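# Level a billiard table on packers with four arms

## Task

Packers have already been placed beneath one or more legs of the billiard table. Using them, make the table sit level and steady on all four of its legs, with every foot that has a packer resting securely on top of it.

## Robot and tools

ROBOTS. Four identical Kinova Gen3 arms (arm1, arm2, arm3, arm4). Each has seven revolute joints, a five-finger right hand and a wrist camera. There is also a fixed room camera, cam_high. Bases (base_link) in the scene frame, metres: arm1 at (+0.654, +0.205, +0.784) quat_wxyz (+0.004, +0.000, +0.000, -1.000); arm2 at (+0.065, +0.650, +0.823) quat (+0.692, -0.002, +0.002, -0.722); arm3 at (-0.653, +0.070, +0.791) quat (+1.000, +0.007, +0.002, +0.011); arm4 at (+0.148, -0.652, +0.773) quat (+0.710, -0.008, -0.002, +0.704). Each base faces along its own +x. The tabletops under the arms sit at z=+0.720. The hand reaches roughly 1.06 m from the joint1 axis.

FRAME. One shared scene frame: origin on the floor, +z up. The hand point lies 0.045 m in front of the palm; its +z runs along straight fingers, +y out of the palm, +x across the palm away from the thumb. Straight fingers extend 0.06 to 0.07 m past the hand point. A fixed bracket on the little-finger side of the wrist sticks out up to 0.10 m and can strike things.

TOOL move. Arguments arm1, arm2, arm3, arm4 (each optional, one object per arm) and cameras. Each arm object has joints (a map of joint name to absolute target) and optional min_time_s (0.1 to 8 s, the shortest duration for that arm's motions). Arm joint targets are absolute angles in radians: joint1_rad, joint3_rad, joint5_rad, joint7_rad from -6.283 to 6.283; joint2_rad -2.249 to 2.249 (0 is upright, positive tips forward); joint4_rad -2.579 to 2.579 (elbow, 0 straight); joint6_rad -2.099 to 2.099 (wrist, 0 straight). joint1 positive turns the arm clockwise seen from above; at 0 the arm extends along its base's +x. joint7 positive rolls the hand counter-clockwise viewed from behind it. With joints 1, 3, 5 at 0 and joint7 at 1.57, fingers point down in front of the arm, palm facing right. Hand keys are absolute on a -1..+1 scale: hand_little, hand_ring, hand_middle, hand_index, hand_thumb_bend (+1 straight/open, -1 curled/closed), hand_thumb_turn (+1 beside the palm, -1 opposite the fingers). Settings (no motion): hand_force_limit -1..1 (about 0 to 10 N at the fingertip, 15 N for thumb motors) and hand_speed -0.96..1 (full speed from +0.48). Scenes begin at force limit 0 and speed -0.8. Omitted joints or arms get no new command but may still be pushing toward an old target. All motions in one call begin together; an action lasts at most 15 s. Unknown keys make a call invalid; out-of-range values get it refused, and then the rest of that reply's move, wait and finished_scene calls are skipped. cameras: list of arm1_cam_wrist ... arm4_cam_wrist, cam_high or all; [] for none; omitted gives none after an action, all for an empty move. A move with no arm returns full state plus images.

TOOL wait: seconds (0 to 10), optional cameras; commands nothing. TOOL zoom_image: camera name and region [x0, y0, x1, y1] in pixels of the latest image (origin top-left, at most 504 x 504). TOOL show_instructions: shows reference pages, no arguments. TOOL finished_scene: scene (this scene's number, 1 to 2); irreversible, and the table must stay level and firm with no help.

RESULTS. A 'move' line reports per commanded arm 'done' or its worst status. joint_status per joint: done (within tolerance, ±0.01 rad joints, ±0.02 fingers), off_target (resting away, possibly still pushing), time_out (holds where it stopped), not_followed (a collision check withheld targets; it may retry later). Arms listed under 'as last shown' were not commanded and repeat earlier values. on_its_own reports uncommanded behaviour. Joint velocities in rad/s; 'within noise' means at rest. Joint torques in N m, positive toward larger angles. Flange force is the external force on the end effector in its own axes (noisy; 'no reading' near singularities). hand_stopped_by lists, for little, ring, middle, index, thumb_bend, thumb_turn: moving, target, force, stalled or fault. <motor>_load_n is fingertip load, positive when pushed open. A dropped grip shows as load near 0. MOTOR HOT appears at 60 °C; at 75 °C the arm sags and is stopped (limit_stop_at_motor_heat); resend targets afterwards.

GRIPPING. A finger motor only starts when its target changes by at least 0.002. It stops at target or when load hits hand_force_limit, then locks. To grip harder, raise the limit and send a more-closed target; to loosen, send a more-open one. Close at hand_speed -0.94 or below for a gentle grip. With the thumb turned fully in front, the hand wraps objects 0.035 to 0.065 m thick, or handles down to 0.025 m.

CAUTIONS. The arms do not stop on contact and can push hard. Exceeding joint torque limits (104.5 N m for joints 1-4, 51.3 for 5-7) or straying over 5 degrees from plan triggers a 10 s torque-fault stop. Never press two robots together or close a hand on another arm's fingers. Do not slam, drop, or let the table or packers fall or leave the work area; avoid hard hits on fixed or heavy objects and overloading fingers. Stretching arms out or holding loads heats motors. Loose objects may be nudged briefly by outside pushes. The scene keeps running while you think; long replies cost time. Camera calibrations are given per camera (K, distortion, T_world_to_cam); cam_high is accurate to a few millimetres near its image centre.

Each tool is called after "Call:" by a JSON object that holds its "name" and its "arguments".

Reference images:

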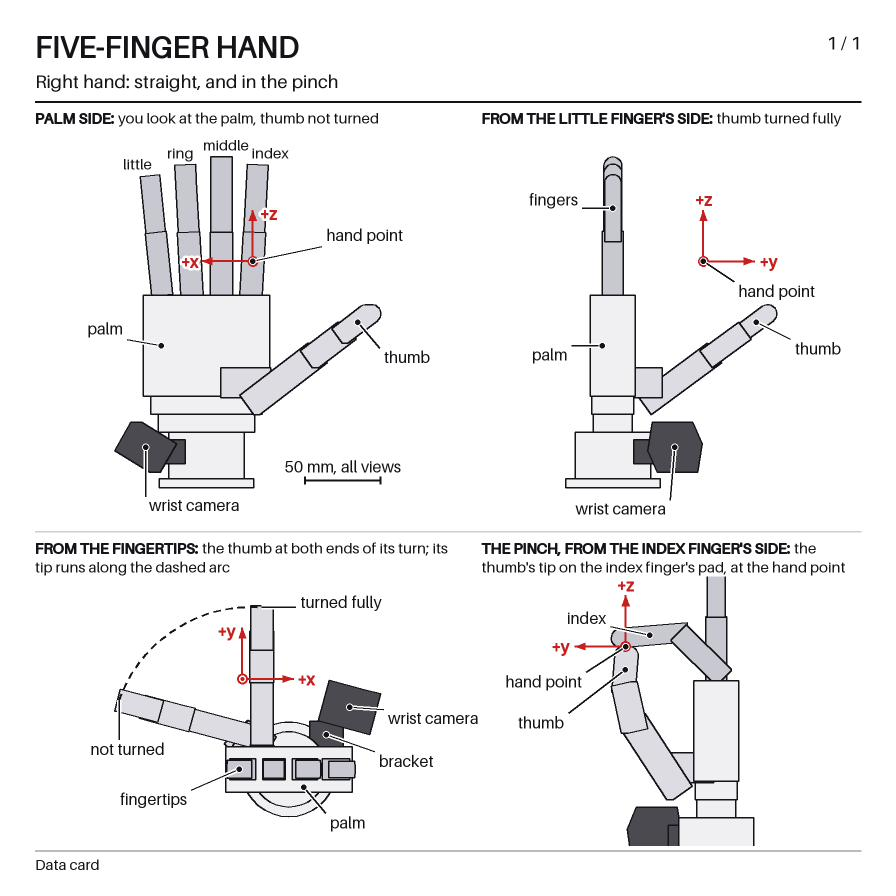

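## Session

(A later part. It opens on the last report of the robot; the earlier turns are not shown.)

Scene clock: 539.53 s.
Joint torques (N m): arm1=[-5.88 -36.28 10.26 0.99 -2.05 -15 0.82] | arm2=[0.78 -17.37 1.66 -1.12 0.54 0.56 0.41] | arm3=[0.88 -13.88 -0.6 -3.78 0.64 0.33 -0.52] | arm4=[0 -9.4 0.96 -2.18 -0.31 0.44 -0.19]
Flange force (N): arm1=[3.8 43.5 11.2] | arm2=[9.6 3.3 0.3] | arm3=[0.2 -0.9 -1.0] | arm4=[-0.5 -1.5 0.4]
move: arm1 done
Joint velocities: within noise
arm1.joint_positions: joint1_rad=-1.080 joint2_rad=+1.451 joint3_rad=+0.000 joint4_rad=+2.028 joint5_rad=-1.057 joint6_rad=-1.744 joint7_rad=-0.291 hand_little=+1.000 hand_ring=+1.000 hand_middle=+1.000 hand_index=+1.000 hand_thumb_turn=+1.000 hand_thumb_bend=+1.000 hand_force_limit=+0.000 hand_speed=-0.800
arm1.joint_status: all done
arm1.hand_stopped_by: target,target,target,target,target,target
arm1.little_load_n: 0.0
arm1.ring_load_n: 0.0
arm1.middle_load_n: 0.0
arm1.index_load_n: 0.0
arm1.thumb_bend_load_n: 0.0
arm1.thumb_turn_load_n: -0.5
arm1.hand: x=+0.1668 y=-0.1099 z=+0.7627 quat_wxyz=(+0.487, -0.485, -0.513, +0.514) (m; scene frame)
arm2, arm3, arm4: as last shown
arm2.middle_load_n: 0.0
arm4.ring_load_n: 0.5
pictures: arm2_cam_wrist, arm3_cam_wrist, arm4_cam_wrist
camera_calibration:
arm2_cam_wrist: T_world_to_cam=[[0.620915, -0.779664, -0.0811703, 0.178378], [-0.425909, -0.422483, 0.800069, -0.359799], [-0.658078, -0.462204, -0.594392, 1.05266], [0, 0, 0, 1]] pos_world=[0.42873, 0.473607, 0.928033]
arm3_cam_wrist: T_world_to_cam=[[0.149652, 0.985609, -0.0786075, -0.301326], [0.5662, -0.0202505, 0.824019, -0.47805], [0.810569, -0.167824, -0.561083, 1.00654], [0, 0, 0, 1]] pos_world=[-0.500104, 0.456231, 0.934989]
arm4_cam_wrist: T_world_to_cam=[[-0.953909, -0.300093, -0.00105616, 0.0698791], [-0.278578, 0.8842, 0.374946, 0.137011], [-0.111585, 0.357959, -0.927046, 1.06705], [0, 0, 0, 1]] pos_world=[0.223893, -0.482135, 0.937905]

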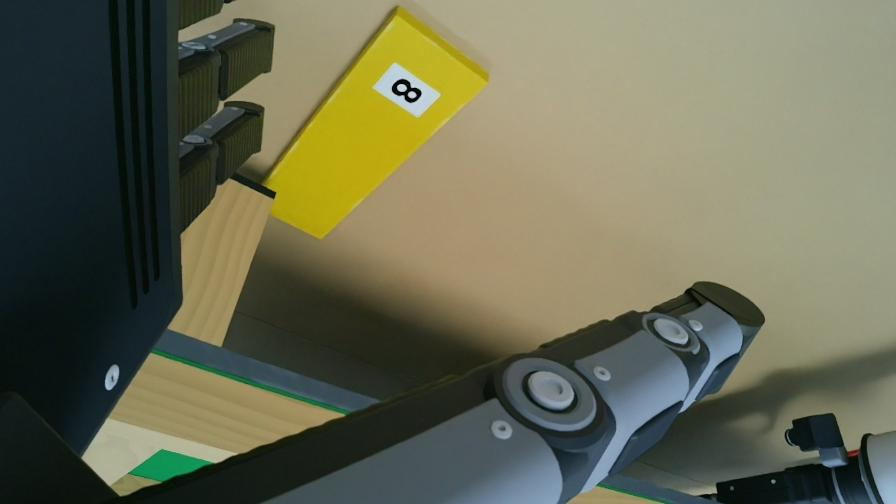

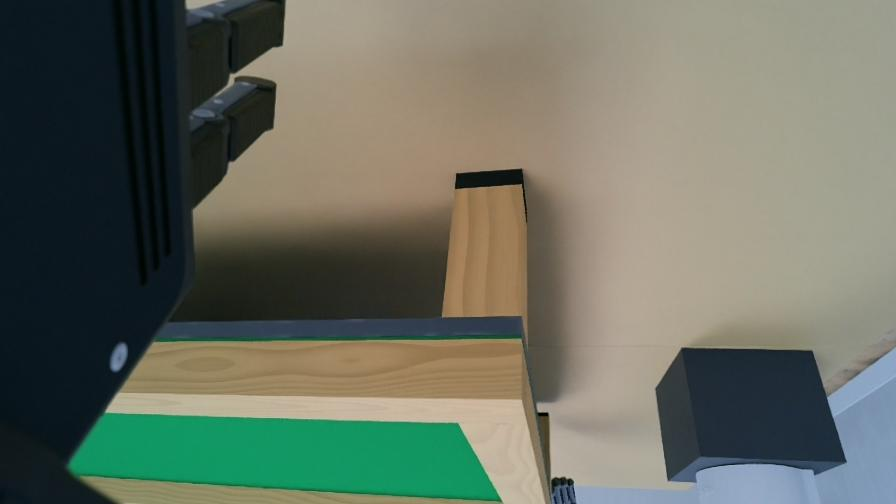

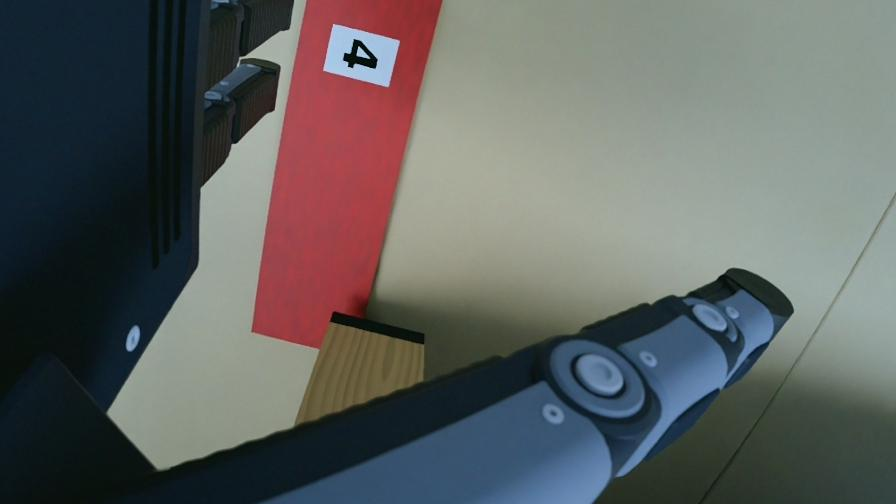

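Call:
{"name": "move", "arguments": {"arm1": {"joints":{"joint1_rad":-1.1372,"joint2_rad":1.4383,"joint4_rad":1.9856,"joint5_rad":-1.1063,"joint6_rad":-1.7034,"joint7_rad":-0.2517},"min_time_s":2.5}}}

Call:
{"name": "move", "arguments": {"arm1": {"joints":{"joint1_rad":-1.1889,"joint2_rad":1.4275,"joint4_rad":1.9391,"joint5_rad":-1.1507,"joint6_rad":-1.6672,"joint7_rad":-0.2051},"min_time_s":2.5}, "cameras": ["arm4_cam_wrist","arm3_cam_wrist","arm2_cam_wrist"]}}

Scene clock: 545.23 s.
Joint torques (N m): arm1=[-6.35 -36.7 10.34 0.65 -1.42 -15.22 0.8] | arm2=[0.83 -17.36 1.64 -1.14 0.54 0.56 0.49] | arm3=[0.77 -13.97 -0.69 -3.89 0.63 0.35 -0.53] | arm4=[0.01 -9.4 0.95 -2.24 -0.28 0.44 -0.18]
Flange force (N): arm1=[3.3 43.8 12.2] | arm2=[9.6 3.0 0.3] | arm3=[-0.1 -1.0 -0.6] | arm4=[-0.4 -1.3 0.5]
move: arm1 done
Joint velocities: within noise
arm1.joint_positions: joint1_rad=-1.137 joint2_rad=+1.438 joint3_rad=+0.000 joint4_rad=+1.986 joint5_rad=-1.106 joint6_rad=-1.703 joint7_rad=-0.252 hand_little=+1.000 hand_ring=+1.000 hand_middle=+1.000 hand_index=+1.000 hand_thumb_turn=+1.000 hand_thumb_bend=+1.000 hand_force_limit=+0.000 hand_speed=-0.800
arm1.joint_status: all done
arm1.hand_stopped_by: target,target,target,target,target,target
arm1.little_load_n: 0.0
arm1.ring_load_n: 0.0
arm1.middle_load_n: 0.0
arm1.index_load_n: 0.0
arm1.thumb_bend_load_n: 0.0
arm1.thumb_turn_load_n: -0.5
arm1.hand: x=+0.1758 y=-0.1334 z=+0.7630 quat_wxyz=(+0.487, -0.485, -0.513, +0.514) (m; scene frame)
arm2, arm3, arm4: as last shown
arm4.ring_load_n: 0.0
pictures: none

Scene clock: 548.03 s.
Joint torques (N m): arm1=[-6.44 -37.16 10.63 0.01 -0.75 -15.28 0.86] | arm2=[0.83 -17.31 1.58 -1.15 0.5 0.54 0.43] | arm3=[0.9 -13.81 -0.6 -3.93 0.67 0.32 -0.43] | arm4=[0 -9.4 1 -2.2 -0.29 0.47 -0.17]
Flange force (N): arm1=[3.1 43.5 11.9] | arm2=[9.5 3.1 0.2] | arm3=[0.3 -1.6 -1.0] | arm4=[-0.5 -1.3 0.5]
move: arm1 done
Joint velocities: within noise
arm1.joint_positions: joint1_rad=-1.189 joint2_rad=+1.427 joint3_rad=+0.000 joint4_rad=+1.939 joint5_rad=-1.151 joint6_rad=-1.667 joint7_rad=-0.205 hand_little=+1.000 hand_ring=+1.000 hand_middle=+1.000 hand_index=+1.000 hand_thumb_turn=+1.000 hand_thumb_bend=+1.000 hand_force_limit=+0.000 hand_speed=-0.800
arm1.joint_status: all done
arm1.hand_stopped_by: target,target,target,target,target,target
arm1.little_load_n: -0.5
arm1.ring_load_n: 0.0
arm1.middle_load_n: 0.0
arm1.index_load_n: 0.0
arm1.thumb_bend_load_n: 0.0
arm1.thumb_turn_load_n: 0.0
arm1.hand: x=+0.1848 y=-0.1569 z=+0.7629 quat_wxyz=(+0.487, -0.485, -0.513, +0.514) (m; scene frame)
arm2, arm3, arm4: as last shown
arm2.ring_load_n: -0.5
arm2.thumb_bend_load_n: -0.5
pictures: arm2_cam_wrist, arm3_cam_wrist, arm4_cam_wrist
camera_calibration:
arm2_cam_wrist: T_world_to_cam=[[0.620915, -0.779664, -0.0811703, 0.178378], [-0.425909, -0.422483, 0.800069, -0.359799], [-0.658078, -0.462204, -0.594392, 1.05266], [0, 0, 0, 1]] pos_world=[0.42873, 0.473607, 0.928033]
arm3_cam_wrist: T_world_to_cam=[[0.149652, 0.985609, -0.0786075, -0.301326], [0.5662, -0.0202505, 0.824019, -0.47805], [0.810569, -0.167824, -0.561083, 1.00654], [0, 0, 0, 1]] pos_world=[-0.500104, 0.456231, 0.934989]
arm4_cam_wrist: T_world_to_cam=[[-0.953909, -0.300093, -0.00105616, 0.0698791], [-0.278578, 0.8842, 0.374946, 0.137011], [-0.111585, 0.357959, -0.927046, 1.06705], [0, 0, 0, 1]] pos_world=[0.223893, -0.482135, 0.937905]

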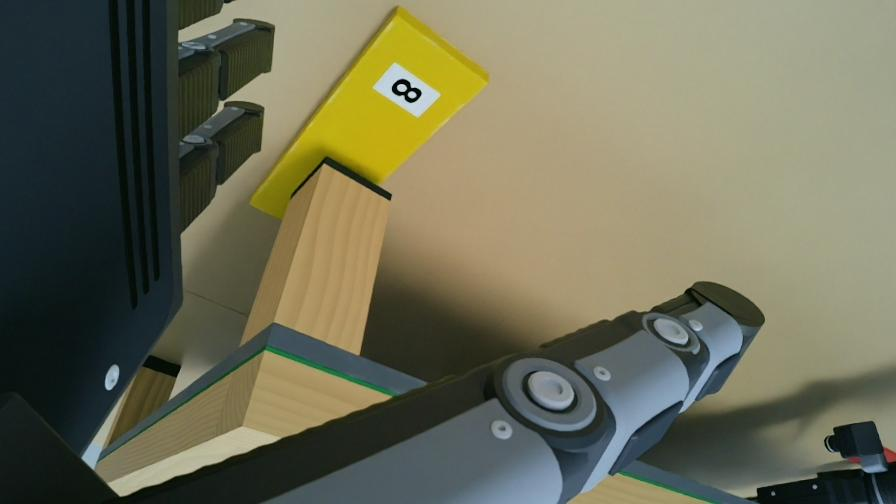

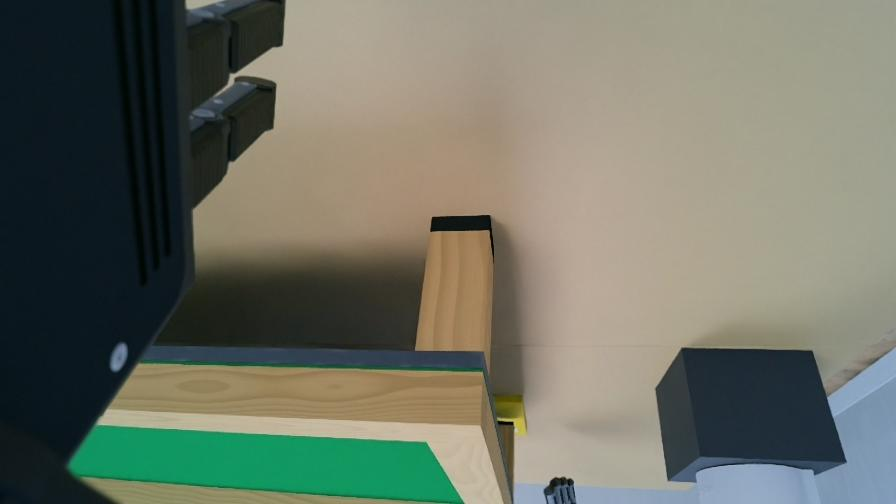

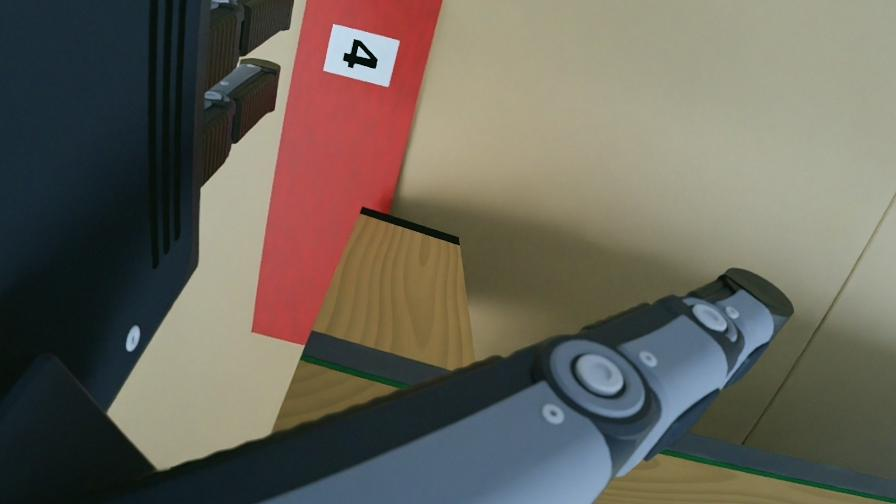

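Call:
{"name": "move", "arguments": {"arm4": {"joints":{"joint1_rad":0.3086,"joint2_rad":0.5246,"joint4_rad":2.4734,"joint5_rad":0.2237,"joint6_rad":0.3282,"joint7_rad":-1.402},"min_time_s":2.5}}}

Call:
{"name": "move", "arguments": {"arm4": {"joints":{"joint1_rad":0.2530,"joint2_rad":0.5170,"joint4_rad":2.5138,"joint5_rad":0.1949,"joint6_rad":0.2982,"joint7_rad":-1.4572},"min_time_s":1.5}}}

Call:
{"name": "move", "arguments": {"arm4": {"joints":{"joint1_rad":0.1923,"joint2_rad":0.5110,"joint4_rad":2.5524,"joint5_rad":0.1557,"joint6_rad":0.2679,"joint7_rad":-1.5064},"min_time_s":1.5}}}

Call:
{"name": "move", "arguments": {"arm4": {"joints":{"joint2_rad":0.36,"joint4_rad":2.529,"joint6_rad":0.442},"min_time_s":1.5}, "cameras": ["arm4_cam_wrist"]}}

Scene clock: 556.07 s.
Joint torques (N m): arm1=[-6.44 -37.19 10.62 0 -0.73 -15.26 0.88] | arm2=[0.8 -17.34 1.57 -1.19 0.52 0.59 0.44] | arm3=[0.87 -14.01 -0.48 -3.99 0.65 0.34 -0.46] | arm4=[-0.53 -7.89 -0.17 0.22 -0.73 0.04 -0.12]
Flange force (N): arm1=[3.2 43.6 11.8] | arm2=[9.3 3.0 0.5] | arm3=[0.4 -1.4 -0.7] | arm4=[1.7 -5.0 -10.9]
move: arm4 done
Joint velocities: within noise
arm1, arm2, arm3: as last shown
arm1.little_load_n: 0.0
arm1.hand: x=+0.1849 y=-0.1569 z=+0.7629 quat_wxyz=(+0.487, -0.485, -0.513, +0.515) (m; scene frame)
arm2.ring_load_n: 0.0
arm4.joint_positions: joint1_rad=+0.309 joint2_rad=+0.525 joint3_rad=+0.000 joint4_rad=+2.473 joint5_rad=+0.224 joint6_rad=+0.328 joint7_rad=-1.402 hand_little=+1.000 hand_ring=+1.000 hand_middle=+1.000 hand_index=+1.000 hand_thumb_turn=-1.000 hand_thumb_bend=+1.000 hand_force_limit=+0.000 hand_speed=+0.000
arm4.joint_status: all done
arm4.hand_stopped_by: target,target,target,target,target,target
arm4.little_load_n: 0.0
arm4.ring_load_n: 0.0
arm4.middle_load_n: 1.0
arm4.index_load_n: 0.0
arm4.thumb_bend_load_n: 0.0
arm4.thumb_turn_load_n: 0.5
arm4.hand: x=+0.1938 y=-0.4513 z=+0.7874 quat_wxyz=(+0.063, +0.727, -0.679, +0.078) (m; scene frame)
pictures: none

Scene clock: 557.87 s.
Joint torques (N m): arm1=[-6.49 -37.21 10.58 0.03 -0.74 -15.29 0.89] | arm2=[0.79 -17.35 1.56 -1.18 0.56 0.56 0.46] | arm3=[0.77 -13.86 -0.62 -3.87 0.68 0.34 -0.49] | arm4=[-0.19 -7.79 0.49 0.7 -0.52 0.42 -0.11]
Flange force (N): arm1=[3.2 43.7 12.1] | arm2=[9.4 3.0 0.4] | arm3=[0.0 -1.1 -0.9] | arm4=[0.1 -3.4 -9.8]
move: arm4 done
Joint velocities: within noise
arm1, arm2, arm3: as last shown
arm2.thumb_bend_load_n: 0.0
arm4.joint_positions: joint1_rad=+0.253 joint2_rad=+0.517 joint3_rad=+0.000 joint4_rad=+2.514 joint5_rad=+0.195 joint6_rad=+0.298 joint7_rad=-1.457 hand_little=+1.000 hand_ring=+1.000 hand_middle=+1.000 hand_index=+1.000 hand_thumb_turn=-1.000 hand_thumb_bend=+1.000 hand_force_limit=+0.000 hand_speed=+0.000
arm4.joint_status: all done
arm4.hand_stopped_by: target,target,target,target,target,target
arm4.little_load_n: 0.0
arm4.ring_load_n: -0.5
arm4.middle_load_n: 0.0
arm4.index_load_n: 0.0
arm4.thumb_bend_load_n: -0.5
arm4.thumb_turn_load_n: 0.0
arm4.hand: x=+0.1763 y=-0.4569 z=+0.7875 quat_wxyz=(+0.064, +0.718, -0.689, +0.077) (m; scene frame)
pictures: none

Scene clock: 559.67 s.
Joint torques (N m): arm1=[-6.5 -37.22 10.56 0.02 -0.73 -15.27 0.87] | arm2=[0.82 -17.4 1.61 -1.18 0.54 0.54 0.44] | arm3=[0.78 -13.94 -0.52 -3.86 0.73 0.32 -0.46] | arm4=[-0.12 -8.13 0.54 0.8 -0.51 0.52 -0.15]
Flange force (N): arm1=[3.3 43.7 12.0] | arm2=[9.6 3.1 0.4] | arm3=[0.2 -0.9 -1.0] | arm4=[-0.5 -3.1 -6.8]
move: arm4 done
Joint velocities: within noise
arm1: as last shown
arm2.joint_positions: joint1_rad=-1.419 joint2_rad=+0.714 joint3_rad=+0.000 joint4_rad=+1.970 joint5_rad=+0.340 joint6_rad=+0.827 joint7_rad=-4.340 hand_little=+1.000 hand_ring=+1.000 hand_middle=+1.000 hand_index=+1.000 hand_thumb_turn=-1.000 hand_thumb_bend=+1.000 hand_force_limit=+0.000 hand_speed=+0.000
arm2.joint_status: not commanded
arm2.hand_stopped_by: target,target,target,target,target,target
arm2.little_load_n: 0.0
arm2.ring_load_n: 0.0
arm2.middle_load_n: 0.0
arm2.index_load_n: 0.0
arm2.thumb_bend_load_n: 0.0
arm2.thumb_turn_load_n: 0.0
arm2.hand: x=+0.3510 y=+0.4219 z=+0.8598 quat_wxyz=(-0.046, -0.952, -0.222, +0.205) (m; scene frame)
arm3.joint_positions: joint1_rad=-1.432 joint2_rad=+0.597 joint3_rad=+0.000 joint4_rad=+2.082 joint5_rad=+0.697 joint6_rad=+0.706 joint7_rad=-3.983 hand_little=+1.000 hand_ring=+1.000 hand_middle=+1.000 hand_index=+1.000 hand_thumb_turn=+1.000 hand_thumb_bend=+1.000 hand_force_limit=+0.000 hand_speed=-0.800
arm3.joint_status: not commanded
arm3.hand_stopped_by: target,target,target,target,target,target
arm3.little_load_n: 0.0
arm3.ring_load_n: 0.0
arm3.middle_load_n: 0.0
arm3.index_load_n: 0.0
arm3.thumb_bend_load_n: 0.0
arm3.thumb_turn_load_n: 0.0
arm3.hand: x=-0.4075 y=+0.4378 z=+0.8694 quat_wxyz=(-0.214, -0.179, -0.960, +0.034) (m; scene frame)
arm4.joint_positions: joint1_rad=+0.192 joint2_rad=+0.511 joint3_rad=+0.000 joint4_rad=+2.552 joint5_rad=+0.156 joint6_rad=+0.268 joint7_rad=-1.506 hand_little=+1.000 hand_ring=+1.000 hand_middle=+1.000 hand_index=+1.000 hand_thumb_turn=-1.000 hand_thumb_bend=+1.000 hand_force_limit=+0.000 hand_speed=+0.000
arm4.joint_status: all done
arm4.hand_stopped_by: target,target,target,target,target,target
arm4.little_load_n: 0.0
arm4.ring_load_n: 0.0
arm4.middle_load_n: 0.0
arm4.index_load_n: 0.0
arm4.thumb_bend_load_n: 0.0
arm4.thumb_turn_load_n: 0.0
arm4.hand: x=+0.1589 y=-0.4628 z=+0.7876 quat_wxyz=(+0.065, +0.709, -0.698, +0.076) (m; scene frame)
pictures: none

Scene clock: 561.47 s.
Joint torques (N m): arm1=[-6.47 -37.18 10.57 0.04 -0.72 -15.27 0.87] | arm2=[0.83 -17.36 1.55 -1.13 0.52 0.56 0.43] | arm3=[0.81 -13.96 -0.56 -3.76 0.73 0.37 -0.44] | arm4=[0.01 -8.64 0.94 -1.35 -0.35 0.47 -0.16]
Flange force (N): arm1=[3.1 43.6 12.0] | arm2=[9.6 3.1 0.4] | arm3=[0.3 -0.8 -0.8] | arm4=[-0.8 -1.3 0.6]
move: arm4 done
Joint velocities: within noise
arm1, arm2, arm3: as last shown
arm2.thumb_bend_load_n: -0.5
arm4.joint_positions: joint1_rad=+0.192 joint2_rad=+0.360 joint3_rad=+0.000 joint4_rad=+2.529 joint5_rad=+0.156 joint6_rad=+0.442 joint7_rad=-1.506 hand_little=+1.000 hand_ring=+1.000 hand_middle=+1.000 hand_index=+1.000 hand_thumb_turn=-1.000 hand_thumb_bend=+1.000 hand_force_limit=+0.000 hand_speed=+0.000
arm4.joint_status: all done
arm4.hand_stopped_by: target,target,target,target,target,target
arm4.little_load_n: 0.0
arm4.ring_load_n: 0.0
arm4.middle_load_n: 0.0
arm4.index_load_n: 0.0
arm4.thumb_bend_load_n: 0.0
arm4.thumb_turn_load_n: 0.0
arm4.hand: x=+0.1661 y=-0.4667 z=+0.8222 quat_wxyz=(+0.057, +0.706, -0.700, +0.086) (m; scene frame)
pictures: arm4_cam_wrist
camera_calibration:
arm4_cam_wrist: T_world_to_cam=[[-0.966622, -0.255757, 0.0151817, 0.0351251], [-0.230852, 0.895133, 0.381371, 0.134947], [-0.111128, 0.365137, -0.924297, 1.06096], [0, 0, 0, 1]] pos_world=[0.183007, -0.499206, 0.928641]

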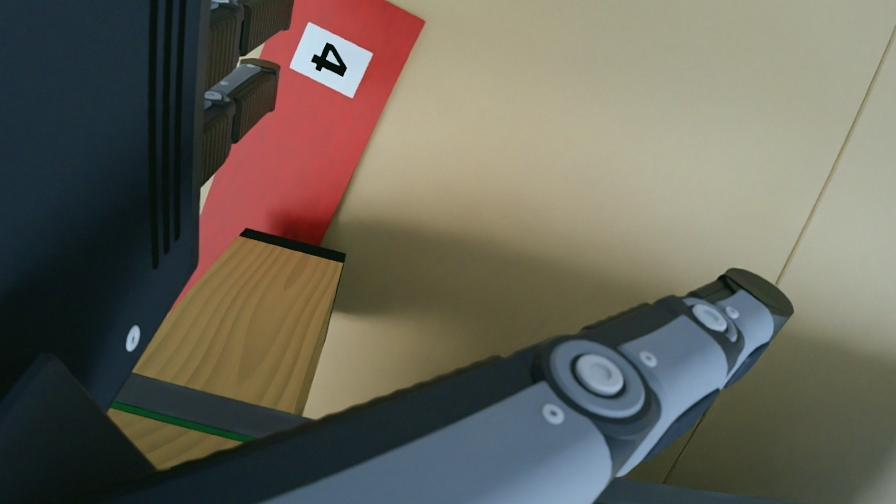

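Call:
{"name": "move", "arguments": {"arm1": {"joints":{"joint2_rad":1.4176,"joint4_rad":1.9471,"joint6_rad":-1.6680},"min_time_s":1.5}, "arm4": {"joints":{"joint1_rad":0.2189,"joint2_rad":0.3596,"joint4_rad":2.530,"joint5_rad":0.1005,"joint6_rad":0.4423,"joint7_rad":-1.5298},"min_time_s":1.0}}}

Call:
{"name": "move", "arguments": {"arm4": {"joints":{"joint2_rad":0.5111,"joint4_rad":2.5532,"joint6_rad":0.2676},"min_time_s":2}}}

Call:
{"name": "move", "arguments": {"arm4": {"joints":{"joint1_rad":0.1648,"joint2_rad":0.5098,"joint4_rad":2.5598,"joint5_rad":0.2283,"joint6_rad":0.2605,"joint7_rad":-1.4838},"min_time_s":2}}}

Call:
{"name": "move", "arguments": {"arm4": {"joints":{"joint2_rad":0.36,"joint4_rad":2.537,"joint6_rad":0.434},"min_time_s":1.5}, "cameras": ["arm4_cam_wrist","arm2_cam_wrist"]}}

Scene clock: 567.23 s.
Joint torques (N m): arm1=[-6.69 -37.09 10.21 0.74 -1.41 -15.55 0.69] | arm2=[0.89 -17.36 1.56 -1.18 0.53 0.55 0.45] | arm3=[0.76 -13.97 -0.58 -3.87 0.69 0.34 -0.43] | arm4=[0.01 -8.64 0.9 -1.35 -0.36 0.45 -0.17]
Flange force (N): arm1=[1.3 44.7 15.7] | arm2=[9.5 2.9 0.4] | arm3=[0.2 -1.1 -0.7] | arm4=[-0.8 -1.3 0.7]
move: arm1 done; arm4 done
Joint velocities: within noise
arm1.joint_positions: joint1_rad=-1.189 joint2_rad=+1.418 joint3_rad=+0.000 joint4_rad=+1.947 joint5_rad=-1.151 joint6_rad=-1.668 joint7_rad=-0.205 hand_little=+1.000 hand_ring=+1.000 hand_middle=+1.000 hand_index=+1.000 hand_thumb_turn=+1.000 hand_thumb_bend=+1.000 hand_force_limit=+0.000 hand_speed=-0.800
arm1.joint_status: all done
arm1.hand_stopped_by: target,target,target,target,target,target
arm1.little_load_n: 0.0
arm1.ring_load_n: 0.0
arm1.middle_load_n: 0.0
arm1.index_load_n: 0.0
arm1.thumb_bend_load_n: 0.0
arm1.thumb_turn_load_n: 0.0
arm1.hand: x=+0.1848 y=-0.1571 z=+0.7674 quat_wxyz=(+0.487, -0.485, -0.512, +0.515) (m; scene frame)
arm2, arm3: as last shown
arm2.thumb_bend_load_n: 0.0
arm3.ring_load_n: 0.5
arm4.joint_positions: joint1_rad=+0.219 joint2_rad=+0.360 joint3_rad=+0.000 joint4_rad=+2.530 joint5_rad=+0.100 joint6_rad=+0.442 joint7_rad=-1.530 hand_little=+1.000 hand_ring=+1.000 hand_middle=+1.000 hand_index=+1.000 hand_thumb_turn=-1.000 hand_thumb_bend=+1.000 hand_force_limit=+0.000 hand_speed=+0.000
arm4.joint_status: all done
arm4.hand_stopped_by: target,target,target,target,target,target
arm4.little_load_n: 0.0
arm4.ring_load_n: 0.0
arm4.middle_load_n: 0.0
arm4.index_load_n: 0.0
arm4.thumb_bend_load_n: 0.5
arm4.thumb_turn_load_n: 0.0
arm4.hand: x=+0.1658 y=-0.4626 z=+0.8225 quat_wxyz=(+0.063, +0.670, -0.736, +0.079) (m; scene frame)
pictures: none

Scene clock: 569.53 s.
Joint torques (N m): arm1=[-6.69 -37.06 10.2 0.74 -1.39 -15.53 0.73] | arm2=[0.85 -17.3 1.6 -1.18 0.52 0.55 0.43] | arm3=[0.86 -13.86 -0.64 -4.03 0.67 0.37 -0.43] | arm4=[-0.22 -8.54 0.43 0.09 -0.53 0.15 -0.15]
Flange force (N): arm1=[1.5 44.7 15.6] | arm2=[9.4 3.0 0.3] | arm3=[0.2 -1.9 -0.6] | arm4=[0.4 -3.1 -6.0]
move: arm4 done
Joint velocities: within noise
arm1, arm2, arm3: as last shown
arm2.ring_load_n: -0.5
arm3.ring_load_n: 0.0
arm4.joint_positions: joint1_rad=+0.219 joint2_rad=+0.511 joint3_rad=+0.000 joint4_rad=+2.553 joint5_rad=+0.100 joint6_rad=+0.268 joint7_rad=-1.530 hand_little=+1.000 hand_ring=+1.000 hand_middle=+1.000 hand_index=+1.000 hand_thumb_turn=-1.000 hand_thumb_bend=+1.000 hand_force_limit=+0.000 hand_speed=+0.000
arm4.joint_status: all done
arm4.hand_stopped_by: target,target,target,target,target,target
arm4.little_load_n: 0.0
arm4.ring_load_n: 0.0
arm4.middle_load_n: 0.5
arm4.index_load_n: 0.0
arm4.thumb_bend_load_n: 0.0
arm4.thumb_turn_load_n: 0.0
arm4.hand: x=+0.1617 y=-0.4585 z=+0.7875 quat_wxyz=(+0.068, +0.672, -0.734, +0.072) (m; scene frame)
pictures: none

Scene clock: 571.83 s.
Joint torques (N m): arm1=[-6.68 -37.05 10.2 0.72 -1.41 -15.55 0.72] | arm2=[0.76 -17.35 1.66 -1.21 0.53 0.55 0.44] | arm3=[0.78 -13.93 -0.61 -3.88 0.7 0.37 -0.46] | arm4=[-0.08 -9.25 0.8 -0.83 -0.4 -0.22 -0.17]
Flange force (N): arm1=[1.5 44.6 15.7] | arm2=[9.4 3.0 0.4] | arm3=[0.1 -1.1 -0.7] | arm4=[1.4 -1.7 -4.7]
move: arm4 done
Joint velocities: within noise
arm1, arm2, arm3: as last shown
arm2.ring_load_n: 0.0
arm2.thumb_turn_load_n: -0.5
arm4.joint_positions: joint1_rad=+0.165 joint2_rad=+0.510 joint3_rad=+0.000 joint4_rad=+2.560 joint5_rad=+0.228 joint6_rad=+0.261 joint7_rad=-1.484 hand_little=+1.000 hand_ring=+1.000 hand_middle=+1.000 hand_index=+1.000 hand_thumb_turn=-1.000 hand_thumb_bend=+1.000 hand_force_limit=+0.000 hand_speed=+0.000
arm4.joint_status: all done
arm4.hand_stopped_by: target,target,target,target,target,target
arm4.little_load_n: 0.0
arm4.ring_load_n: 0.0
arm4.middle_load_n: -1.0
arm4.index_load_n: 0.0
arm4.thumb_bend_load_n: 0.0
arm4.thumb_turn_load_n: 0.0
arm4.hand: x=+0.1567 y=-0.4703 z=+0.7877 quat_wxyz=(+0.061, +0.750, -0.653, +0.080) (m; scene frame)
pictures: none

Scene clock: 573.63 s.
Joint torques (N m): arm1=[-6.66 -37.08 10.2 0.76 -1.37 -15.55 0.72] | arm2=[0.88 -17.43 1.67 -1.17 0.54 0.54 0.43] | arm3=[0.76 -13.92 -0.53 -3.89 0.71 0.36 -0.49] | arm4=[-0.01 -8.59 0.94 -1.29 -0.34 0.49 -0.17]
Flange force (N): arm1=[1.3 44.8 15.6] | arm2=[9.7 3.0 0.4] | arm3=[0.0 -1.1 -0.9] | arm4=[-0.6 -1.5 0.4]
move: arm4 done
Joint velocities: within noise
arm1, arm2, arm3: as last shown
arm1.ring_load_n: -0.5
arm2.thumb_turn_load_n: 0.0
arm4.joint_positions: joint1_rad=+0.165 joint2_rad=+0.360 joint3_rad=+0.000 joint4_rad=+2.537 joint5_rad=+0.228 joint6_rad=+0.434 joint7_rad=-1.484 hand_little=+1.000 hand_ring=+1.000 hand_middle=+1.000 hand_index=+1.000 hand_thumb_turn=-1.000 hand_thumb_bend=+1.000 hand_force_limit=+0.000 hand_speed=+0.000
arm4.joint_status: all done
arm4.hand_stopped_by: target,target,target,target,target,target
arm4.little_load_n: 0.0
arm4.ring_load_n: 0.0
arm4.middle_load_n: 0.0
arm4.index_load_n: 0.0
arm4.thumb_bend_load_n: 0.0
arm4.thumb_turn_load_n: 0.0
arm4.hand: x=+0.1679 y=-0.4743 z=+0.8212 quat_wxyz=(+0.050, +0.747, -0.657, +0.096) (m; scene frame)
pictures: arm2_cam_wrist, arm4_cam_wrist
camera_calibration:
arm2_cam_wrist: T_world_to_cam=[[0.620915, -0.779664, -0.0811703, 0.178378], [-0.425909, -0.422483, 0.800069, -0.359799], [-0.658078, -0.462204, -0.594392, 1.05266], [0, 0, 0, 1]] pos_world=[0.42873, 0.473607, 0.928033]
arm4_cam_wrist: T_world_to_cam=[[-0.92901, -0.36999, 0.00695747, -0.0188989], [-0.340871, 0.862909, 0.373089, 0.152568], [-0.144043, 0.344232, -0.92777, 1.06154], [0, 0, 0, 1]] pos_world=[0.187357, -0.504061, 0.928077]

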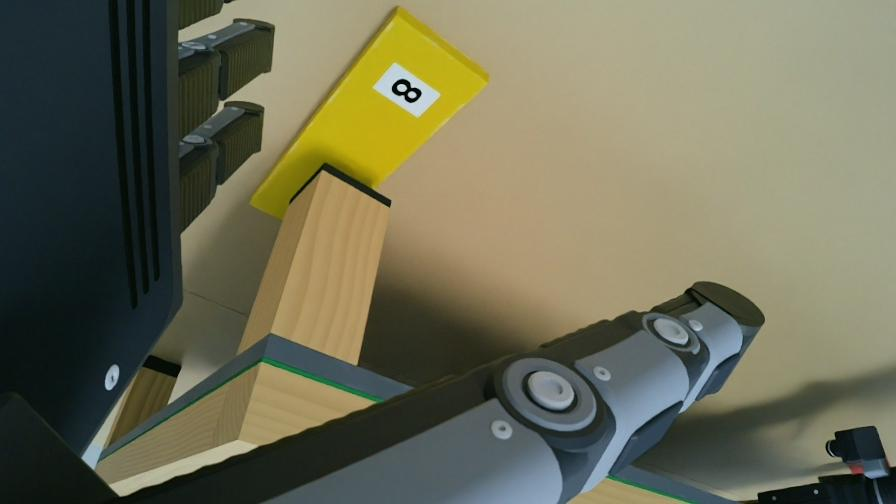

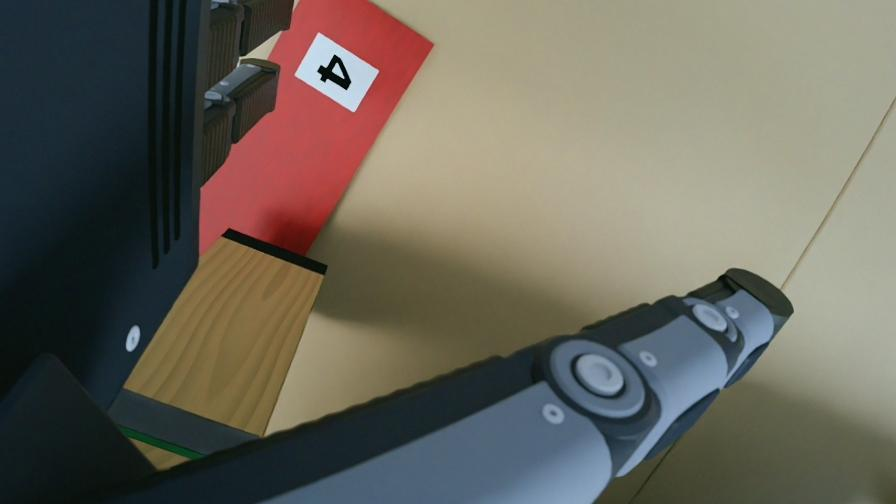

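Call:
{"name": "move", "arguments": {"arm4": {"joints":{"joint1_rad":0.165,"joint2_rad":0.0,"joint4_rad":2.3,"joint5_rad":0.2,"joint6_rad":0.80,"joint7_rad":-1.48},"min_time_s":1.5}, "cameras": ["arm1_cam_wrist"]}}

Call:
{"name": "move", "arguments": {"arm4": {"joints":{"joint1_rad":-1.3,"joint2_rad":0.05,"joint4_rad":2.25,"joint5_rad":0.0,"joint6_rad":0.80,"joint7_rad":-3.6},"min_time_s":2.5}}}

Call:
{"name": "move", "arguments": {"arm4": {"joints":{"joint1_rad":-1.4007,"joint2_rad":0.4556,"joint4_rad":1.9562,"joint5_rad":0.0,"joint6_rad":0.7298,"joint7_rad":-3.7483},"min_time_s":2}, "cameras": ["arm4_cam_wrist"]}}

Scene clock: 576.77 s.
Joint torques (N m): arm1=[-6.65 -37.1 10.2 0.74 -1.39 -15.55 0.7] | arm2=[0.77 -17.36 1.56 -1.11 0.52 0.61 0.44] | arm3=[0.77 -13.94 -0.6 -3.89 0.72 0.39 -0.47] | arm4=[-0.04 -6.63 0.75 -6.08 -0.12 -0.04 -0.19]
Flange force (N): arm1=[1.4 44.8 15.6] | arm2=[9.5 3.2 0.5] | arm3=[0.1 -1.1 -0.7] | arm4=[-0.8 0.1 1.0]
move: arm4 done
Joint velocities: within noise
arm1, arm2, arm3: as last shown
arm1.ring_load_n: 0.0
arm1.middle_load_n: -0.5
arm1.index_load_n: -0.5
arm2.thumb_turn_load_n: -0.5
arm4.joint_positions: joint1_rad=+0.165 joint2_rad=+0.000 joint3_rad=+0.000 joint4_rad=+2.300 joint5_rad=+0.200 joint6_rad=+0.800 joint7_rad=-1.480 hand_little=+1.000 hand_ring=+1.000 hand_middle=+1.000 hand_index=+1.000 hand_thumb_turn=-1.000 hand_thumb_bend=+1.000 hand_force_limit=+0.000 hand_speed=+0.000
arm4.joint_status: all done
arm4.hand_stopped_by: target,target,target,target,target,target
arm4.little_load_n: 0.0
arm4.ring_load_n: 0.0
arm4.middle_load_n: 0.0
arm4.index_load_n: 0.0
arm4.thumb_bend_load_n: 0.0
arm4.thumb_turn_load_n: 0.0
arm4.hand: x=+0.1980 y=-0.3877 z=+0.9405 quat_wxyz=(-0.063, +0.723, -0.685, +0.054) (m; scene frame)
pictures: arm1_cam_wrist
camera_calibration:
arm1_cam_wrist: T_world_to_cam=[[0.0313762, 0.243244, -0.969458, 0.772216], [0.531406, -0.825549, -0.189937, -0.0796208], [-0.846536, -0.509216, -0.155164, 0.312284], [0, 0, 0, 1]] pos_world=[0.282442, -0.0945474, 0.781963]

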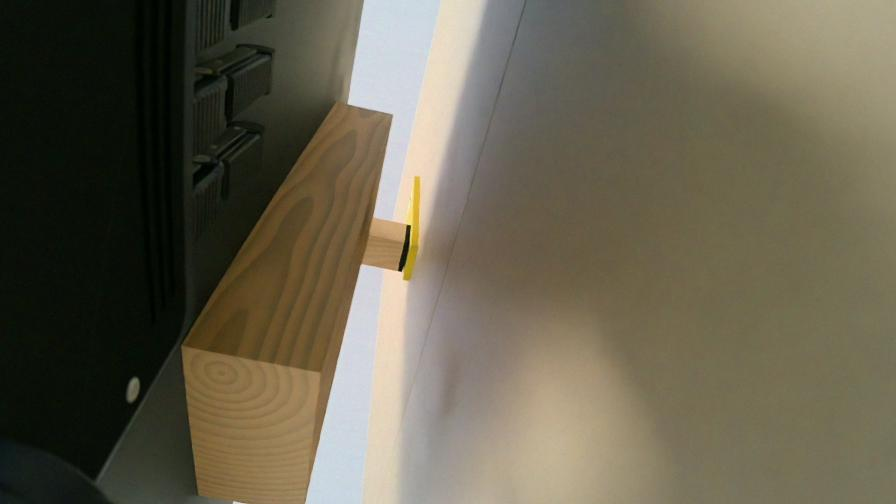

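Scene clock: 579.70 s.
Joint torques (N m): arm1=[-6.62 -37.08 10.22 0.67 -1.34 -15.56 0.71] | arm2=[0.82 -17.37 1.62 -1.22 0.51 0.56 0.44] | arm3=[0.7 -13.96 -0.59 -3.91 0.63 0.37 -0.49] | arm4=[-0.21 -7.62 0.62 -5.93 -0.37 -0.01 -0.18]
Flange force (N): arm1=[1.5 44.6 15.4] | arm2=[9.4 2.9 0.5] | arm3=[-0.1 -1.1 -0.5] | arm4=[0.3 0.7 0.8]
move: arm4 done
Joint velocities: within noise
arm1, arm2, arm3: as last shown
arm1.middle_load_n: 0.0
arm1.index_load_n: 0.0
arm2.thumb_turn_load_n: 0.0
arm4.joint_positions: joint1_rad=-1.300 joint2_rad=+0.050 joint3_rad=+0.000 joint4_rad=+2.250 joint5_rad=+0.000 joint6_rad=+0.800 joint7_rad=-3.600 hand_little=+1.000 hand_ring=+1.000 hand_middle=+1.000 hand_index=+1.000 hand_thumb_turn=-1.000 hand_thumb_bend=+1.000 hand_force_limit=+0.000 hand_speed=+0.000
arm4.joint_status: all done
arm4.hand_stopped_by: target,target,target,target,target,target
arm4.little_load_n: 0.0
arm4.ring_load_n: 0.0
arm4.middle_load_n: 0.0
arm4.index_load_n: 0.0
arm4.thumb_bend_load_n: 0.0
arm4.thumb_turn_load_n: 0.0
arm4.hand: x=-0.1294 y=-0.4887 z=+0.9428 quat_wxyz=(+0.011, +0.404, -0.915, -0.006) (m; scene frame)
pictures: none

Scene clock: 582.03 s.
Joint torques (N m): arm1=[-6.65 -37.11 10.26 0.68 -1.36 -15.54 0.72] | arm2=[0.83 -17.37 1.59 -1.2 0.57 0.57 0.45] | arm3=[0.9 -13.89 -0.53 -3.88 0.66 0.37 -0.49] | arm4=[-0.25 -14.1 0.75 -5.15 -0.38 0.1 -0.19]
Flange force (N): arm1=[1.5 44.7 15.4] | arm2=[9.5 2.9 0.4] | arm3=[0.3 -1.2 -0.9] | arm4=[-0.4 0.8 0.5]
move: arm4 done
Joint velocities: within noise
arm1: as last shown
arm2.joint_positions: joint1_rad=-1.419 joint2_rad=+0.714 joint3_rad=+0.000 joint4_rad=+1.970 joint5_rad=+0.340 joint6_rad=+0.827 joint7_rad=-4.340 hand_little=+1.000 hand_ring=+1.000 hand_middle=+1.000 hand_index=+1.000 hand_thumb_turn=-1.000 hand_thumb_bend=+1.000 hand_force_limit=+0.000 hand_speed=+0.000
arm2.joint_status: not commanded
arm2.hand_stopped_by: target,target,target,target,target,target
arm2.little_load_n: 0.0
arm2.ring_load_n: 0.0
arm2.middle_load_n: 0.0
arm2.index_load_n: 0.0
arm2.thumb_bend_load_n: 0.0
arm2.thumb_turn_load_n: 0.0
arm2.hand: x=+0.3510 y=+0.4219 z=+0.8598 quat_wxyz=(-0.046, -0.952, -0.222, +0.205) (m; scene frame)
arm3.joint_positions: joint1_rad=-1.432 joint2_rad=+0.597 joint3_rad=+0.000 joint4_rad=+2.082 joint5_rad=+0.697 joint6_rad=+0.706 joint7_rad=-3.983 hand_little=+1.000 hand_ring=+1.000 hand_middle=+1.000 hand_index=+1.000 hand_thumb_turn=+1.000 hand_thumb_bend=+1.000 hand_force_limit=+0.000 hand_speed=-0.800
arm3.joint_status: not commanded
arm3.hand_stopped_by: target,target,target,target,target,target
arm3.little_load_n: 0.0
arm3.ring_load_n: 0.0
arm3.middle_load_n: 0.0
arm3.index_load_n: 0.0
arm3.thumb_bend_load_n: 0.0
arm3.thumb_turn_load_n: 0.0
arm3.hand: x=-0.4075 y=+0.4378 z=+0.8694 quat_wxyz=(-0.214, -0.179, -0.960, +0.034) (m; scene frame)
arm4.joint_positions: joint1_rad=-1.401 joint2_rad=+0.456 joint3_rad=+0.000 joint4_rad=+1.956 joint5_rad=+0.000 joint6_rad=+0.730 joint7_rad=-3.748 hand_little=+1.000 hand_ring=+1.000 hand_middle=+1.000 hand_index=+1.000 hand_thumb_turn=-1.000 hand_thumb_bend=+1.000 hand_force_limit=+0.000 hand_speed=+0.000
arm4.joint_status: all done
arm4.hand_stopped_by: target,target,target,target,target,target
arm4.little_load_n: 0.0
arm4.ring_load_n: 0.0
arm4.middle_load_n: 0.0
arm4.index_load_n: 0.0
arm4.thumb_bend_load_n: 0.0
arm4.thumb_turn_load_n: 0.0
arm4.hand: x=-0.2578 y=-0.4916 z=+0.8717 quat_wxyz=(-0.005, +0.382, -0.924, +0.007) (m; scene frame)
pictures: arm4_cam_wrist
camera_calibration:
arm4_cam_wrist: T_world_to_cam=[[-0.860685, 0.508982, -0.0125524, 0.0456698], [0.414553, 0.714892, 0.563094, -0.0400563], [0.295579, 0.479443, -0.826298, 1.14445], [0, 0, 0, 1]] pos_world=[-0.282362, -0.543307, 0.968783]

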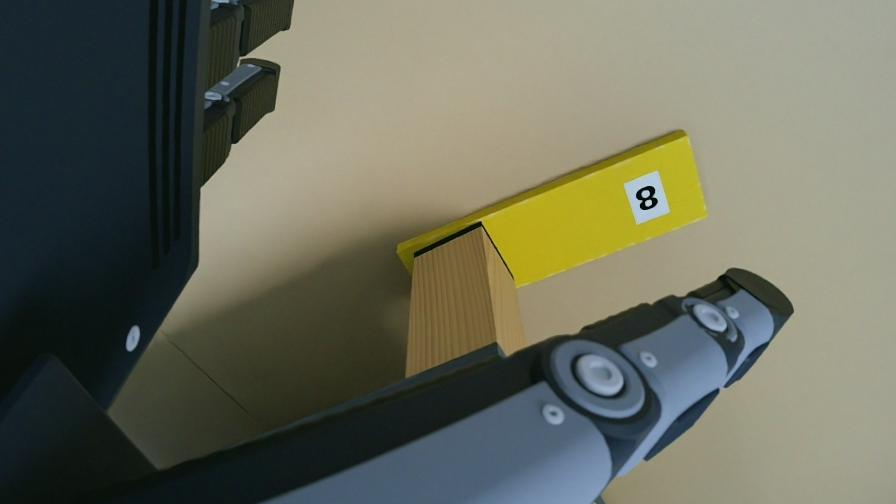

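Call:
{"name": "move", "arguments": {"arm1": {"joints":{"joint2_rad":1.4052,"joint4_rad":1.9571,"joint6_rad":-1.6690},"min_time_s":1.5}, "cameras": ["arm2_cam_wrist"]}}

Call:
{"name": "zoom_image", "arguments": {"camera": "arm2_cam_wrist", "region": [240, 120, 440, 260]}}

Scene clock: 588.23 s.
Joint torques (N m): arm1=[-7.01 -37.34 9.93 0.54 -1.38 -15.72 0.49] | arm2=[0.79 -17.38 1.61 -1.17 0.5 0.58 0.45] | arm3=[0.84 -13.94 -0.58 -3.97 0.68 0.36 -0.54] | arm4=[-0.29 -14.04 0.74 -5.11 -0.36 0.07 -0.19]
Flange force (N): arm1=[1.6 45.0 16.7] | arm2=[9.5 3.1 0.5] | arm3=[0.1 -1.3 -0.8] | arm4=[-0.5 1.0 0.2]
move: arm1 done
Joint velocities: within noise
arm1.joint_positions: joint1_rad=-1.189 joint2_rad=+1.405 joint3_rad=+0.000 joint4_rad=+1.957 joint5_rad=-1.151 joint6_rad=-1.669 joint7_rad=-0.205 hand_little=+1.000 hand_ring=+1.000 hand_middle=+1.000 hand_index=+1.000 hand_thumb_turn=+1.000 hand_thumb_bend=+1.000 hand_force_limit=+0.000 hand_speed=-0.800
arm1.joint_status: all done
arm1.hand_stopped_by: target,target,target,target,target,target
arm1.little_load_n: 0.0
arm1.ring_load_n: 0.0
arm1.middle_load_n: 0.0
arm1.index_load_n: 0.0
arm1.thumb_bend_load_n: 0.0
arm1.thumb_turn_load_n: -0.5
arm1.hand: x=+0.1847 y=-0.1572 z=+0.7731 quat_wxyz=(+0.487, -0.485, -0.511, +0.516) (m; scene frame)
arm2, arm3, arm4: as last shown
pictures: arm2_cam_wrist
camera_calibration:
arm2_cam_wrist: T_world_to_cam=[[0.620915, -0.779664, -0.0811703, 0.178378], [-0.425909, -0.422483, 0.800069, -0.359799], [-0.658078, -0.462204, -0.594392, 1.05266], [0, 0, 0, 1]] pos_world=[0.42873, 0.473607, 0.928033]

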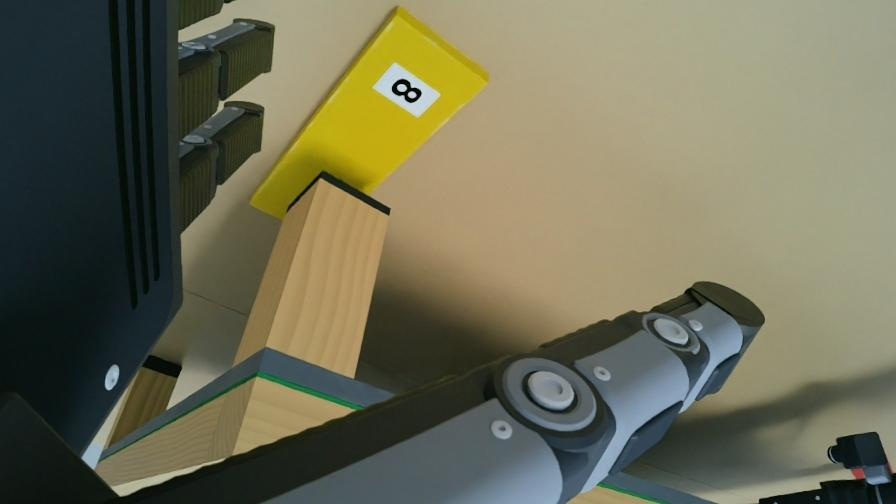

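Scaled by 2.520 from the camera's 896x504 image, which has a finer 1280x720 frame.

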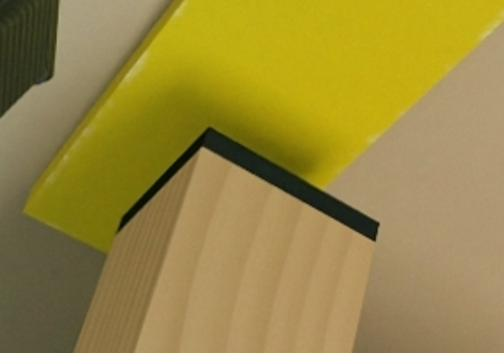

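Call:
{"name": "move", "arguments": {"arm4": {"joints":{"joint1_rad":-1.3,"joint2_rad":0.05,"joint4_rad":2.25,"joint5_rad":0.0,"joint6_rad":0.80,"joint7_rad":-3.6},"min_time_s":1.5}}}

Call:
{"name": "move", "arguments": {"arm4": {"joints":{"joint1_rad":0.219,"joint2_rad":0.0,"joint4_rad":2.3,"joint5_rad":0.2,"joint6_rad":0.80,"joint7_rad":-1.48},"min_time_s":2.5}}}

Call:
{"name": "move", "arguments": {"arm4": {"joints":{"joint1_rad":0.2189,"joint2_rad":0.3596,"joint4_rad":2.530,"joint5_rad":0.1005,"joint6_rad":0.4423,"joint7_rad":-1.5298},"min_time_s":1.5}, "cameras": ["arm4_cam_wrist"]}}

Call:
{"name": "move", "arguments": {"arm4": {"joints":{"joint2_rad":0.5125,"joint4_rad":2.5534,"joint6_rad":0.266},"min_time_s":2}, "cameras": ["arm4_cam_wrist"]}}

Scene clock: 591.80 s.
Joint torques (N m): arm1=[-7.02 -37.36 9.94 0.55 -1.38 -15.71 0.51] | arm2=[0.82 -17.38 1.54 -1.16 0.52 0.55 0.46] | arm3=[0.82 -13.92 -0.56 -3.84 0.69 0.37 -0.48] | arm4=[-0.19 -7.61 0.61 -5.92 -0.34 -0.02 -0.18]
Flange force (N): arm1=[1.6 45.0 16.6] | arm2=[9.6 3.1 0.4] | arm3=[0.2 -1.0 -0.9] | arm4=[0.3 0.6 0.7]
move: arm4 done
Joint velocities: within noise
arm1, arm2, arm3: as last shown
arm1.thumb_turn_load_n: 0.0
arm2.index_load_n: 0.5
arm3.ring_load_n: -0.5
arm4.joint_positions: joint1_rad=-1.300 joint2_rad=+0.050 joint3_rad=+0.000 joint4_rad=+2.250 joint5_rad=+0.000 joint6_rad=+0.800 joint7_rad=-3.600 hand_little=+1.000 hand_ring=+1.000 hand_middle=+1.000 hand_index=+1.000 hand_thumb_turn=-1.000 hand_thumb_bend=+1.000 hand_force_limit=+0.000 hand_speed=+0.000
arm4.joint_status: all done
arm4.hand_stopped_by: target,target,target,target,target,target
arm4.little_load_n: 0.0
arm4.ring_load_n: 0.0
arm4.middle_load_n: 0.0
arm4.index_load_n: 0.0
arm4.thumb_bend_load_n: 0.0
arm4.thumb_turn_load_n: 0.0
arm4.hand: x=-0.1294 y=-0.4887 z=+0.9428 quat_wxyz=(+0.011, +0.404, -0.915, -0.006) (m; scene frame)
pictures: none

Scene clock: 594.77 s.
Joint torques (N m): arm1=[1.66 -34.62 13.65 2.41 -4.32 -14 0.16] | arm2=[0.86 -17.29 1.59 -1.14 0.53 0.55 0.46] | arm3=[0.85 -14.01 -0.58 -3.95 0.66 0.38 -0.51] | arm4=[-0.06 -6.62 0.76 -6.1 -0.12 -0.06 -0.19]
Flange force (N): arm1=[-10.5 41.8 5.7] | arm2=[9.5 2.9 0.2] | arm3=[0.2 -1.3 -0.5] | arm4=[-0.8 0.1 0.9]
move: arm4 done
Joint velocities: within noise
arm1, arm2, arm3: as last shown
arm1.little_load_n: -0.5
arm2.index_load_n: 0.0
arm2.thumb_turn_load_n: -0.5
arm3.ring_load_n: 0.0
arm4.joint_positions: joint1_rad=+0.219 joint2_rad=+0.000 joint3_rad=+0.000 joint4_rad=+2.300 joint5_rad=+0.200 joint6_rad=+0.800 joint7_rad=-1.480 hand_little=+1.000 hand_ring=+1.000 hand_middle=+0.704 hand_index=+1.000 hand_thumb_turn=-1.000 hand_thumb_bend=+1.000 hand_force_limit=+0.000 hand_speed=+0.000
arm4.joint_status: all done
arm4.hand_stopped_by: target,target,target,target,target,target
arm4.little_load_n: 0.0
arm4.ring_load_n: 0.0
arm4.middle_load_n: 0.0
arm4.index_load_n: 0.0
arm4.thumb_bend_load_n: 0.0
arm4.thumb_turn_load_n: 0.0
arm4.hand: x=+0.2121 y=-0.3909 z=+0.9407 quat_wxyz=(-0.062, +0.705, -0.705, +0.055) (m; scene frame)
pictures: none

Scene clock: 596.60 s.
Joint torques (N m): arm1=[1 -35.53 13.86 0.44 -2.76 -13.79 0.28] | arm2=[0.77 -17.37 1.63 -1.21 0.55 0.57 0.45] | arm3=[0.79 -13.96 -0.71 -3.8 0.67 0.39 -0.45] | arm4=[-0.02 -8.62 0.92 -1.35 -0.37 0.49 -0.18]
Flange force (N): arm1=[-5.2 40.4 0.0] | arm2=[9.4 3.0 0.5] | arm3=[0.2 -1.0 -0.5] | arm4=[-0.8 -1.4 0.9]
move: arm4 done
Joint velocities: within noise
arm1, arm2, arm3: as last shown
arm1.little_load_n: 0.0
arm1.thumb_bend_load_n: 0.5
arm2.thumb_turn_load_n: 0.0
arm3.little_load_n: 0.5
arm3.thumb_bend_load_n: -0.5
arm4.joint_positions: joint1_rad=+0.219 joint2_rad=+0.360 joint3_rad=+0.000 joint4_rad=+2.530 joint5_rad=+0.100 joint6_rad=+0.442 joint7_rad=-1.530 hand_little=+1.000 hand_ring=+1.000 hand_middle=+0.704 hand_index=+1.000 hand_thumb_turn=-1.000 hand_thumb_bend=+1.000 hand_force_limit=+0.000 hand_speed=+0.000
arm4.joint_status: all done
arm4.hand_stopped_by: target,target,target,target,target,target
arm4.little_load_n: 0.0
arm4.ring_load_n: 0.0
arm4.middle_load_n: 0.0
arm4.index_load_n: 0.0
arm4.thumb_bend_load_n: -0.5
arm4.thumb_turn_load_n: 0.0
arm4.hand: x=+0.1658 y=-0.4626 z=+0.8225 quat_wxyz=(+0.063, +0.670, -0.736, +0.079) (m; scene frame)
pictures: arm4_cam_wrist
camera_calibration:
arm4_cam_wrist: T_world_to_cam=[[-0.987633, -0.155172, 0.0224204, 0.0799091], [-0.134588, 0.912454, 0.386411, 0.119038], [-0.0804176, 0.378615, -0.922054, 1.05905], [0, 0, 0, 1]] pos_world=[0.180108, -0.497188, 0.92871]

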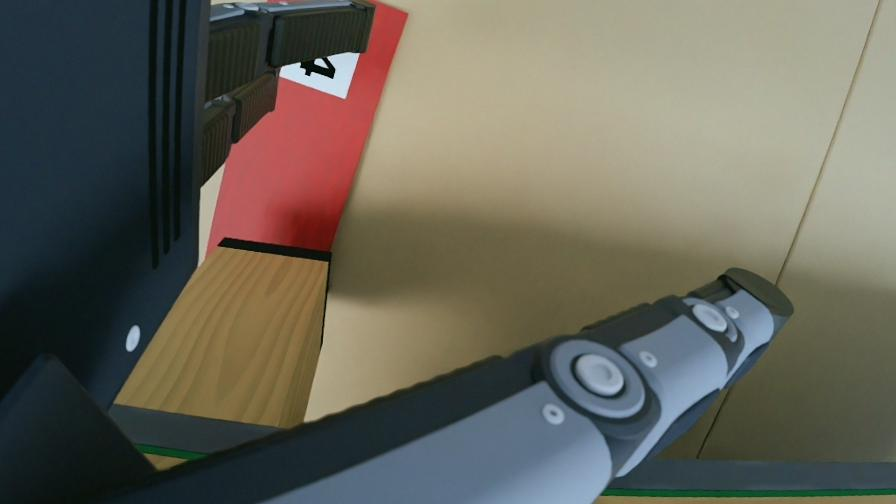

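Scene clock: 598.90 s.
Joint torques (N m): arm1=[1.05 -35.47 13.92 0.45 -2.78 -13.8 0.27] | arm2=[0.82 -17.34 1.61 -1.22 0.51 0.57 0.45] | arm3=[0.76 -13.96 -0.64 -3.96 0.75 0.31 -0.43] | arm4=[-0.17 -8.94 0.59 0.11 -0.45 0.3 -0.13]
Flange force (N): arm1=[-5.3 40.2 -0.1] | arm2=[9.3 2.9 0.5] | arm3=[0.2 -1.3 -0.8] | arm4=[0.0 -2.6 -3.8]
move: arm4 done
Joint velocities: within noise
arm1, arm2, arm3: as last shown
arm1.thumb_bend_load_n: 0.0
arm2.ring_load_n: -0.5
arm3.little_load_n: 0.0
arm4.joint_positions: joint1_rad=+0.219 joint2_rad=+0.512 joint3_rad=+0.000 joint4_rad=+2.553 joint5_rad=+0.100 joint6_rad=+0.266 joint7_rad=-1.530 hand_little=+1.000 hand_ring=+1.000 hand_middle=+0.704 hand_index=+1.000 hand_thumb_turn=-1.000 hand_thumb_bend=+1.000 hand_force_limit=+0.000 hand_speed=+0.000
arm4.joint_status: all done
arm4.hand_stopped_by: target,target,target,target,target,target
arm4.little_load_n: 0.0
arm4.ring_load_n: 0.0
arm4.middle_load_n: 0.0
arm4.index_load_n: 0.0
arm4.thumb_bend_load_n: -0.5
arm4.thumb_turn_load_n: 0.0
arm4.hand: x=+0.1617 y=-0.4585 z=+0.7872 quat_wxyz=(+0.068, +0.672, -0.734, +0.072) (m; scene frame)
pictures: arm4_cam_wrist
camera_calibration:
arm4_cam_wrist: T_world_to_cam=[[-0.986683, -0.157936, 0.0388988, 0.0628783], [-0.130372, 0.910902, 0.391485, 0.122999], [-0.0972626, 0.3812, -0.919362, 1.02641], [0, 0, 0, 1]] pos_world=[0.177908, -0.493378, 0.893046]

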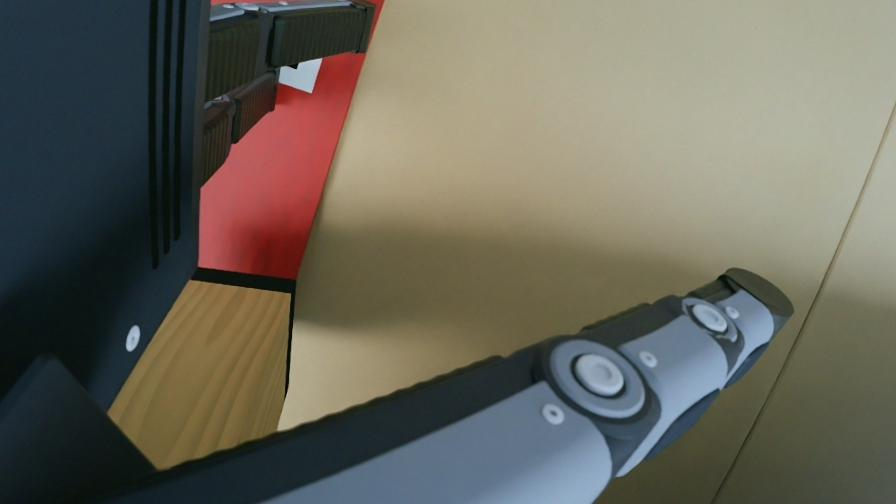

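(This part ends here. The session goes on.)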